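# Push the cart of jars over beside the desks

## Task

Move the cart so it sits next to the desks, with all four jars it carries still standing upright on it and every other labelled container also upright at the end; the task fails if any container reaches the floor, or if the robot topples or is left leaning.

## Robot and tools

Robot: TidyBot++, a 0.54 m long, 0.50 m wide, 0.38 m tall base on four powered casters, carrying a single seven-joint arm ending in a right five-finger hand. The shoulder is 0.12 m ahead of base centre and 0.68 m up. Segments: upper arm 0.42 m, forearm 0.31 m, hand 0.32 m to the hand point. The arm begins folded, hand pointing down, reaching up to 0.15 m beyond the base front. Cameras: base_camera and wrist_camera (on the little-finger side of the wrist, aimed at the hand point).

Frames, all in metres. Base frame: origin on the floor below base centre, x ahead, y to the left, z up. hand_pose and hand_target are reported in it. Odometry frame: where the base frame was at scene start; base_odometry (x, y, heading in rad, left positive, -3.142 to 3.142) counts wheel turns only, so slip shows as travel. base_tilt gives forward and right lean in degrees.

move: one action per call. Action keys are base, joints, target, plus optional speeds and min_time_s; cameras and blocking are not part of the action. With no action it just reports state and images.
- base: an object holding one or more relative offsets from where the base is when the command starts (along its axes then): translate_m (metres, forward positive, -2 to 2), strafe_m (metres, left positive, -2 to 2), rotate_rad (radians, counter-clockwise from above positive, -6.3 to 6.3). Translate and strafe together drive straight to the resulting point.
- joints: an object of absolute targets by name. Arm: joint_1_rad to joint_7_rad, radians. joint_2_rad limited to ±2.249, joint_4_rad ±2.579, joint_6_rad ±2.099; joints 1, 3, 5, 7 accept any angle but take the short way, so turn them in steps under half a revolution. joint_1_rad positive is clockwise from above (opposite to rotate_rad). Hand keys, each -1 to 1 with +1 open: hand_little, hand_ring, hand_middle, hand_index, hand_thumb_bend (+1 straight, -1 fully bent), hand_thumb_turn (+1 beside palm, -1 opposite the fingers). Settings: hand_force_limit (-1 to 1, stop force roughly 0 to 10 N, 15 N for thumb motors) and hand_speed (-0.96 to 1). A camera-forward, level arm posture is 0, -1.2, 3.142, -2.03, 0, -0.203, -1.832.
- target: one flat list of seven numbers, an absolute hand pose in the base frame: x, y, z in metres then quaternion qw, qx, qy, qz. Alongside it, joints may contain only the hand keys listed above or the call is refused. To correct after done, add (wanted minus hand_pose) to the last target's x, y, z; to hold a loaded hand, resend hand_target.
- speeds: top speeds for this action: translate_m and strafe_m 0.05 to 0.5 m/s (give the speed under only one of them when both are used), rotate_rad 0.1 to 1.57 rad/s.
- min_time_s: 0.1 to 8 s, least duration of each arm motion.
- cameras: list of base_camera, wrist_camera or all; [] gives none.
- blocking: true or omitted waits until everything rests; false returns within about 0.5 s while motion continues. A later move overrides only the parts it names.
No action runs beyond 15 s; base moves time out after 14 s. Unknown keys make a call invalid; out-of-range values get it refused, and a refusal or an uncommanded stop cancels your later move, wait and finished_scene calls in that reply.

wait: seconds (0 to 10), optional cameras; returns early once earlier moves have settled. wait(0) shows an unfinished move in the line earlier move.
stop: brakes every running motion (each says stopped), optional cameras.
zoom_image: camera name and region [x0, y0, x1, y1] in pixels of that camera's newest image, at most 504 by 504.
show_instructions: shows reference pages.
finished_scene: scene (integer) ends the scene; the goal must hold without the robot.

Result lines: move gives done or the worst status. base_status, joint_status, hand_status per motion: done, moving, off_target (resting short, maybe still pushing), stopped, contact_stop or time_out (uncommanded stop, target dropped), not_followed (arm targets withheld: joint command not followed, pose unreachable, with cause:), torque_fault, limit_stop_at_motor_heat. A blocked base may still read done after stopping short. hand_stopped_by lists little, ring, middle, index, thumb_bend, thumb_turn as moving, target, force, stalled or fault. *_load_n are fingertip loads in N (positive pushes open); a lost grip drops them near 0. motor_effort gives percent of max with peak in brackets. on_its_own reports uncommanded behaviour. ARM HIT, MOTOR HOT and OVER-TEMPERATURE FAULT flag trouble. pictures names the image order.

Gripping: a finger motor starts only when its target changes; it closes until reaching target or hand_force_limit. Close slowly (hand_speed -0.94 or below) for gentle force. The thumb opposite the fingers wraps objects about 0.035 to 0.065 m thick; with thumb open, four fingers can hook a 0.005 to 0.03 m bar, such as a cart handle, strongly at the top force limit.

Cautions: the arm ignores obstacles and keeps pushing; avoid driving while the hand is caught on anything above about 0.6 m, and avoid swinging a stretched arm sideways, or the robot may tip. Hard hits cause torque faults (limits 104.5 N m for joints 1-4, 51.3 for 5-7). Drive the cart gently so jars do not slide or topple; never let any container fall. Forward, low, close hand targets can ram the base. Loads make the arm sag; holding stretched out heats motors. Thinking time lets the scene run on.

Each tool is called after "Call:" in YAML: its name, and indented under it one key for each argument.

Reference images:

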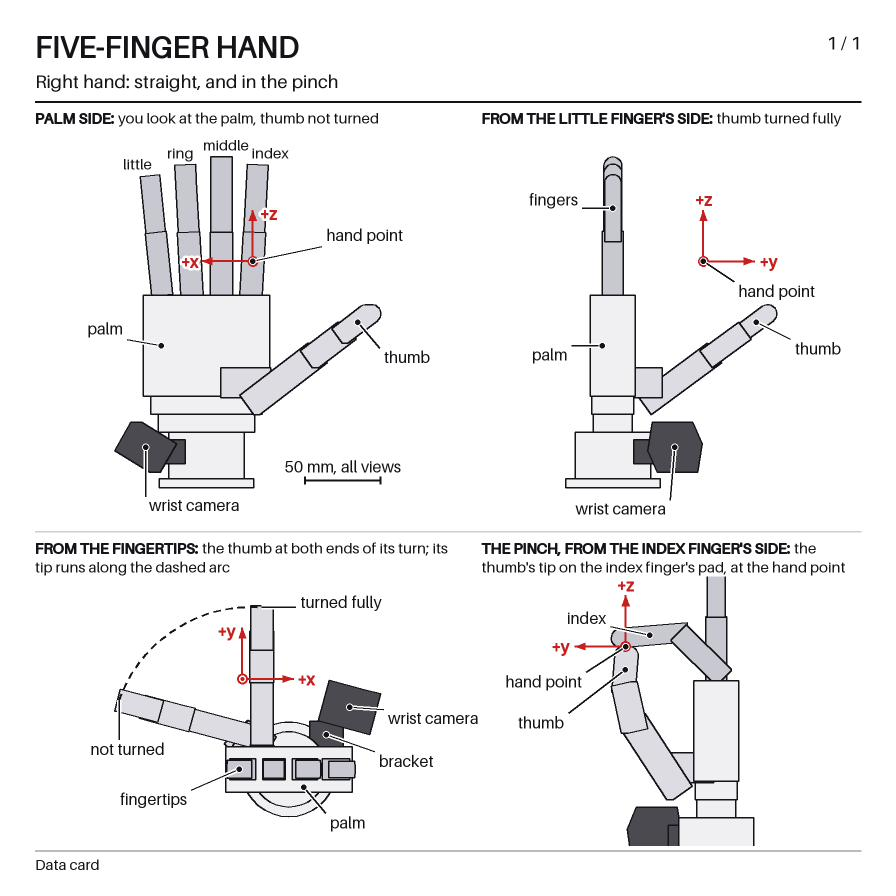

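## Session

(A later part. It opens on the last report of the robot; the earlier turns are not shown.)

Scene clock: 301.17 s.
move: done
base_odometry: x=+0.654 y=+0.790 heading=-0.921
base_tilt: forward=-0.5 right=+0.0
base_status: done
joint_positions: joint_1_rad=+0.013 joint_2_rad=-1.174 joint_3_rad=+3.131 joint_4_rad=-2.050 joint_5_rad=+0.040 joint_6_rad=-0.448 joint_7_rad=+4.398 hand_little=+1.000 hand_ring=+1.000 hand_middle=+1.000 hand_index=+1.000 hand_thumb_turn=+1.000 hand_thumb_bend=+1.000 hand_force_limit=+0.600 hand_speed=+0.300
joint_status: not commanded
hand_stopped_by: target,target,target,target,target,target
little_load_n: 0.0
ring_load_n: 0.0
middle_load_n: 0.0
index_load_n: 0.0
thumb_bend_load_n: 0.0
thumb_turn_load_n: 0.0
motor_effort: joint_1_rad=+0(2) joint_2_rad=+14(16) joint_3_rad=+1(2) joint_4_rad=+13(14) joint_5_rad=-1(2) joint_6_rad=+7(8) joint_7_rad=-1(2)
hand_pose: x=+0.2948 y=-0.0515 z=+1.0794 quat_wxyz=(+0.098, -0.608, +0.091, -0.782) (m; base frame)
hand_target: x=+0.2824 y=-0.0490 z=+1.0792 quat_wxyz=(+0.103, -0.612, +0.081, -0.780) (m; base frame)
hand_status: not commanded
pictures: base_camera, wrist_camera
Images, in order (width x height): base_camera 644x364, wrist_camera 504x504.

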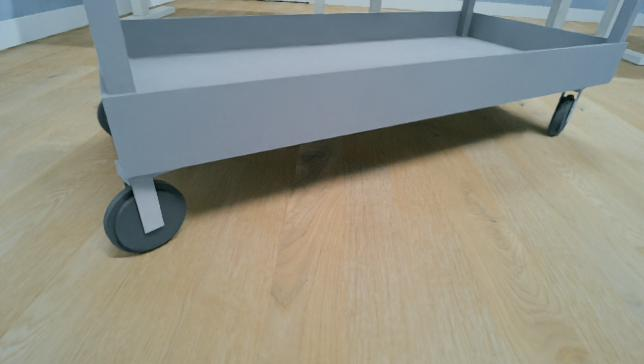

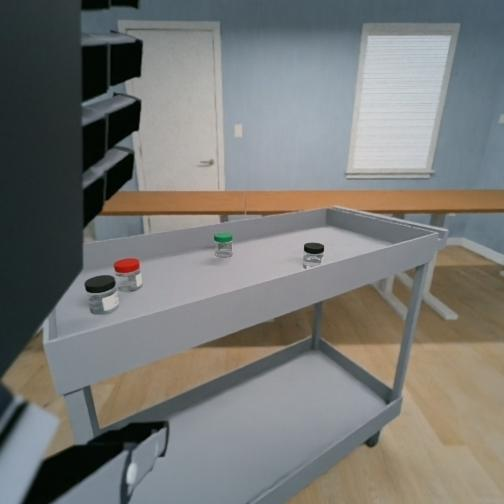

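Call:
move:
  base: {"translate_m": 0.5}
  speeds: {"translate_m": 0.15}
  cameras: ["all"]

Scene clock: 317.10 s.
move: done
base_odometry: x=+0.957 y=+0.392 heading=-0.922
base_tilt: forward=-0.5 right=+0.0
base_status: done
joint_positions: joint_1_rad=+0.011 joint_2_rad=-1.177 joint_3_rad=+3.133 joint_4_rad=-2.048 joint_5_rad=+0.039 joint_6_rad=-0.451 joint_7_rad=+4.398 hand_little=+1.000 hand_ring=+1.000 hand_middle=+1.000 hand_index=+1.000 hand_thumb_turn=+1.000 hand_thumb_bend=+1.000 hand_force_limit=+0.600 hand_speed=+0.300
joint_status: not commanded
hand_stopped_by: target,target,target,target,target,target
little_load_n: 0.0
ring_load_n: 0.0
middle_load_n: 0.0
index_load_n: 0.0
thumb_bend_load_n: 0.0
thumb_turn_load_n: 0.0
motor_effort: joint_1_rad=+0(3) joint_2_rad=+14(18) joint_3_rad=+1(2) joint_4_rad=+13(15) joint_5_rad=-1(2) joint_6_rad=+8(8) joint_7_rad=-1(2)
hand_pose: x=+0.2931 y=-0.0518 z=+1.0804 quat_wxyz=(+0.099, -0.607, +0.092, -0.783) (m; base frame)
hand_target: x=+0.2824 y=-0.0490 z=+1.0792 quat_wxyz=(+0.103, -0.612, +0.081, -0.780) (m; base frame)
hand_status: not commanded
pictures: base_camera, wrist_camera
Images, in order (width x height): base_camera 644x364, wrist_camera 504x504.

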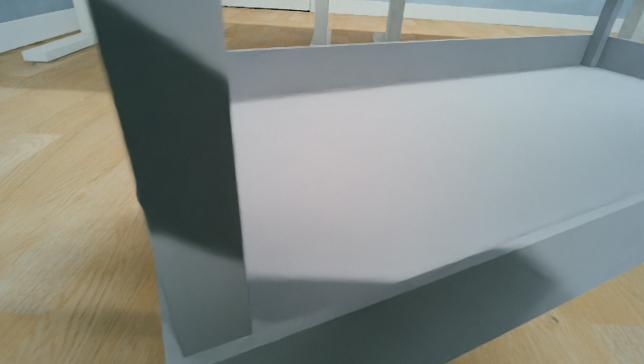

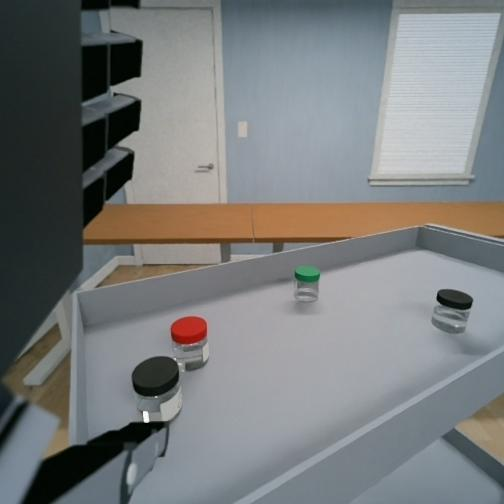

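Call:
move:
  base: {"translate_m": 0.3}
  speeds: {"translate_m": 0.12}
  cameras: ["all"]

Scene clock: 326.70 s.
move: done
base_odometry: x=+1.138 y=+0.153 heading=-0.922
base_tilt: forward=-0.4 right=+0.0
base_status: done
joint_positions: joint_1_rad=+0.011 joint_2_rad=-1.180 joint_3_rad=+3.133 joint_4_rad=-2.047 joint_5_rad=+0.039 joint_6_rad=-0.452 joint_7_rad=+4.398 hand_little=+1.000 hand_ring=+1.000 hand_middle=+1.000 hand_index=+1.000 hand_thumb_turn=+1.000 hand_thumb_bend=+1.000 hand_force_limit=+0.600 hand_speed=+0.300
joint_status: not commanded
hand_stopped_by: target,target,target,target,target,target
little_load_n: 0.0
ring_load_n: 0.0
middle_load_n: 0.0
index_load_n: 0.0
thumb_bend_load_n: 0.0
thumb_turn_load_n: 0.0
motor_effort: joint_1_rad=-1(1) joint_2_rad=+15(17) joint_3_rad=+1(2) joint_4_rad=+13(14) joint_5_rad=-1(2) joint_6_rad=+7(8) joint_7_rad=-1(1)
hand_pose: x=+0.2919 y=-0.0518 z=+1.0811 quat_wxyz=(+0.100, -0.606, +0.092, -0.784) (m; base frame)
hand_target: x=+0.2824 y=-0.0490 z=+1.0792 quat_wxyz=(+0.103, -0.612, +0.081, -0.780) (m; base frame)
hand_status: not commanded
pictures: base_camera, wrist_camera
Images, in order (width x height): base_camera 644x364, wrist_camera 504x504.

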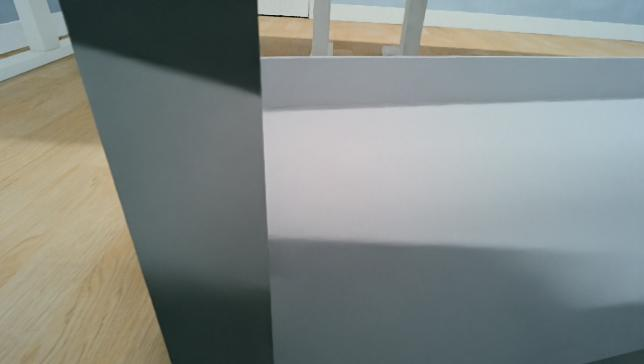

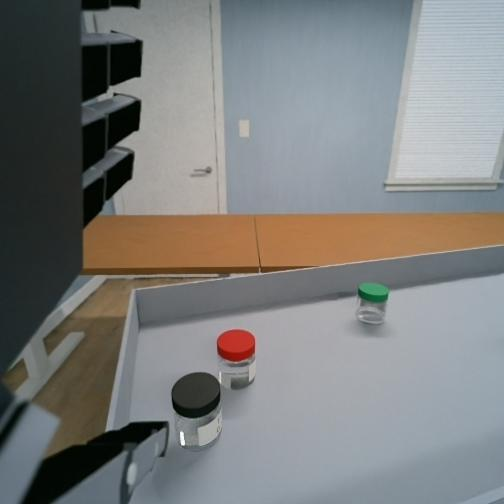

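Call:
move:
  base: {"translate_m": 0.22}
  speeds: {"translate_m": 0.12}
  cameras: ["all"]

Scene clock: 337.57 s.
move: done
base_odometry: x=+1.271 y=-0.022 heading=-0.922
base_tilt: forward=-0.5 right=+0.1
base_status: done
joint_positions: joint_1_rad=+0.011 joint_2_rad=-1.181 joint_3_rad=+3.133 joint_4_rad=-2.046 joint_5_rad=+0.039 joint_6_rad=-0.452 joint_7_rad=+4.398 hand_little=+1.000 hand_ring=+1.000 hand_middle=+1.000 hand_index=+1.000 hand_thumb_turn=+1.000 hand_thumb_bend=+1.000 hand_force_limit=+0.600 hand_speed=+0.300
joint_status: not commanded
hand_stopped_by: target,target,target,target,target,target
little_load_n: 0.0
ring_load_n: 0.0
middle_load_n: 0.0
index_load_n: 0.0
thumb_bend_load_n: 0.0
thumb_turn_load_n: 0.0
motor_effort: joint_1_rad=+0(2) joint_2_rad=+15(17) joint_3_rad=+1(2) joint_4_rad=+14(15) joint_5_rad=-1(2) joint_6_rad=+7(8) joint_7_rad=+0(2)
hand_pose: x=+0.2910 y=-0.0518 z=+1.0818 quat_wxyz=(+0.100, -0.605, +0.091, -0.785) (m; base frame)
hand_target: x=+0.2824 y=-0.0490 z=+1.0792 quat_wxyz=(+0.103, -0.612, +0.081, -0.780) (m; base frame)
hand_status: not commanded
pictures: base_camera, wrist_camera
Images, in order (width x height): base_camera 644x364, wrist_camera 504x504.

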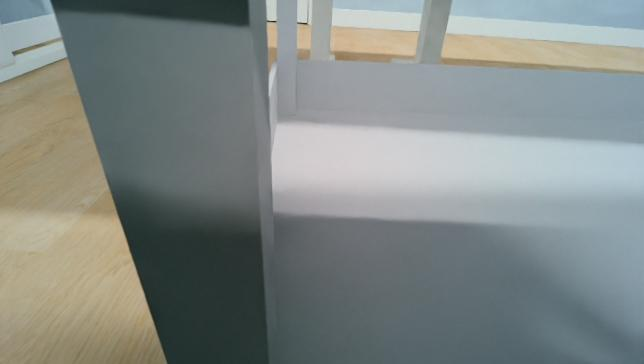

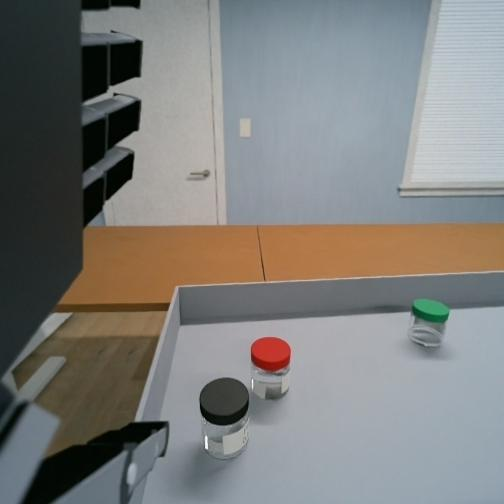

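Call:
move:
  base: {"translate_m": 0.075}
  speeds: {"translate_m": 0.1}
  cameras: ["all"]

Scene clock: 348.53 s.
move: done
base_odometry: x=+1.316 y=-0.082 heading=-0.922
base_tilt: forward=-0.5 right=+0.0
base_status: done
joint_positions: joint_1_rad=+0.011 joint_2_rad=-1.182 joint_3_rad=+3.133 joint_4_rad=-2.046 joint_5_rad=+0.039 joint_6_rad=-0.452 joint_7_rad=+4.398 hand_little=+1.000 hand_ring=+1.000 hand_middle=+1.000 hand_index=+1.000 hand_thumb_turn=+1.000 hand_thumb_bend=+1.000 hand_force_limit=+0.600 hand_speed=+0.300
joint_status: not commanded
hand_stopped_by: target,target,target,target,target,target
little_load_n: 0.0
ring_load_n: 0.0
middle_load_n: 0.0
index_load_n: 0.0
thumb_bend_load_n: 0.0
thumb_turn_load_n: 0.0
motor_effort: joint_1_rad=-1(1) joint_2_rad=+14(17) joint_3_rad=+1(1) joint_4_rad=+13(14) joint_5_rad=-1(1) joint_6_rad=+7(8) joint_7_rad=-1(1)
hand_pose: x=+0.2905 y=-0.0518 z=+1.0823 quat_wxyz=(+0.100, -0.604, +0.091, -0.785) (m; base frame)
hand_target: x=+0.2824 y=-0.0490 z=+1.0792 quat_wxyz=(+0.103, -0.612, +0.081, -0.780) (m; base frame)
hand_status: not commanded
pictures: base_camera, wrist_camera
Images, in order (width x height): base_camera 644x364, wrist_camera 504x504.

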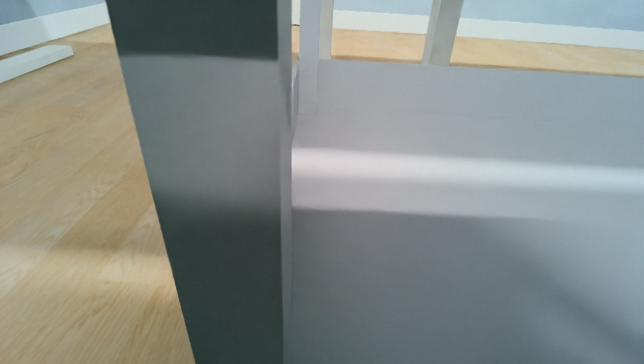

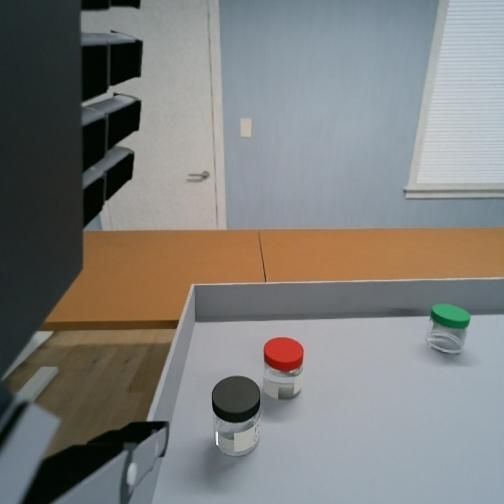

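Call:
move:
  base: {"translate_m": -0.5}
  speeds: {"translate_m": 0.4}
  cameras: ["all"]

Scene clock: 359.63 s.
move: done
base_odometry: x=+1.014 y=+0.317 heading=-0.921
base_tilt: forward=-0.5 right=+0.0
base_status: done
joint_positions: joint_1_rad=+0.011 joint_2_rad=-1.186 joint_3_rad=+3.135 joint_4_rad=-2.044 joint_5_rad=+0.038 joint_6_rad=-0.452 joint_7_rad=+4.398 hand_little=+1.000 hand_ring=+1.000 hand_middle=+1.000 hand_index=+1.000 hand_thumb_turn=+1.000 hand_thumb_bend=+1.000 hand_force_limit=+0.600 hand_speed=+0.300
joint_status: not commanded
hand_stopped_by: target,target,target,target,target,target
little_load_n: 0.0
ring_load_n: 0.0
middle_load_n: 0.0
index_load_n: 0.0
thumb_bend_load_n: 0.0
thumb_turn_load_n: 0.0
motor_effort: joint_1_rad=-1(1) joint_2_rad=+15(17) joint_3_rad=+1(2) joint_4_rad=+13(15) joint_5_rad=-1(2) joint_6_rad=+7(8) joint_7_rad=-1(2)
hand_pose: x=+0.2887 y=-0.0522 z=+1.0837 quat_wxyz=(+0.100, -0.602, +0.092, -0.787) (m; base frame)
hand_target: x=+0.2824 y=-0.0490 z=+1.0792 quat_wxyz=(+0.103, -0.612, +0.081, -0.780) (m; base frame)
hand_status: not commanded
pictures: base_camera, wrist_camera
Images, in order (width x height): base_camera 644x364, wrist_camera 504x504.

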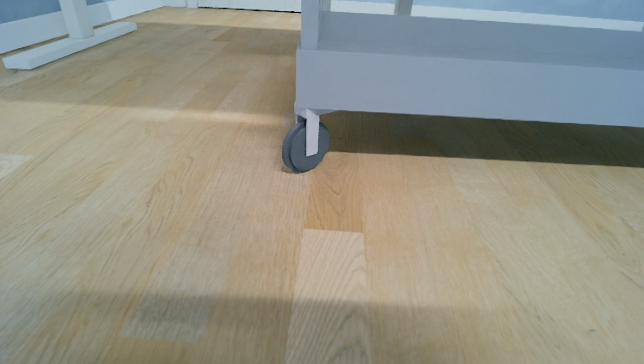

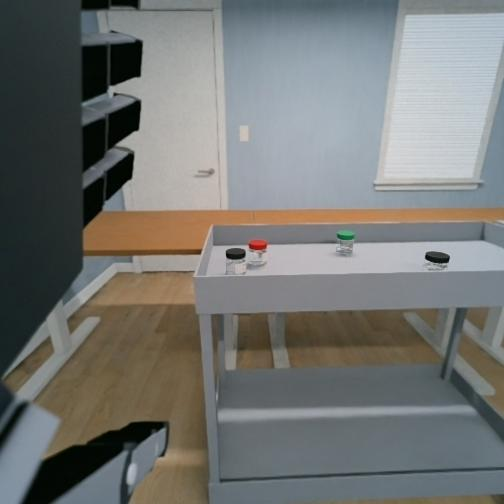

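Call:
finished_scene:
  scene: 3

The scene is finished: the task was done.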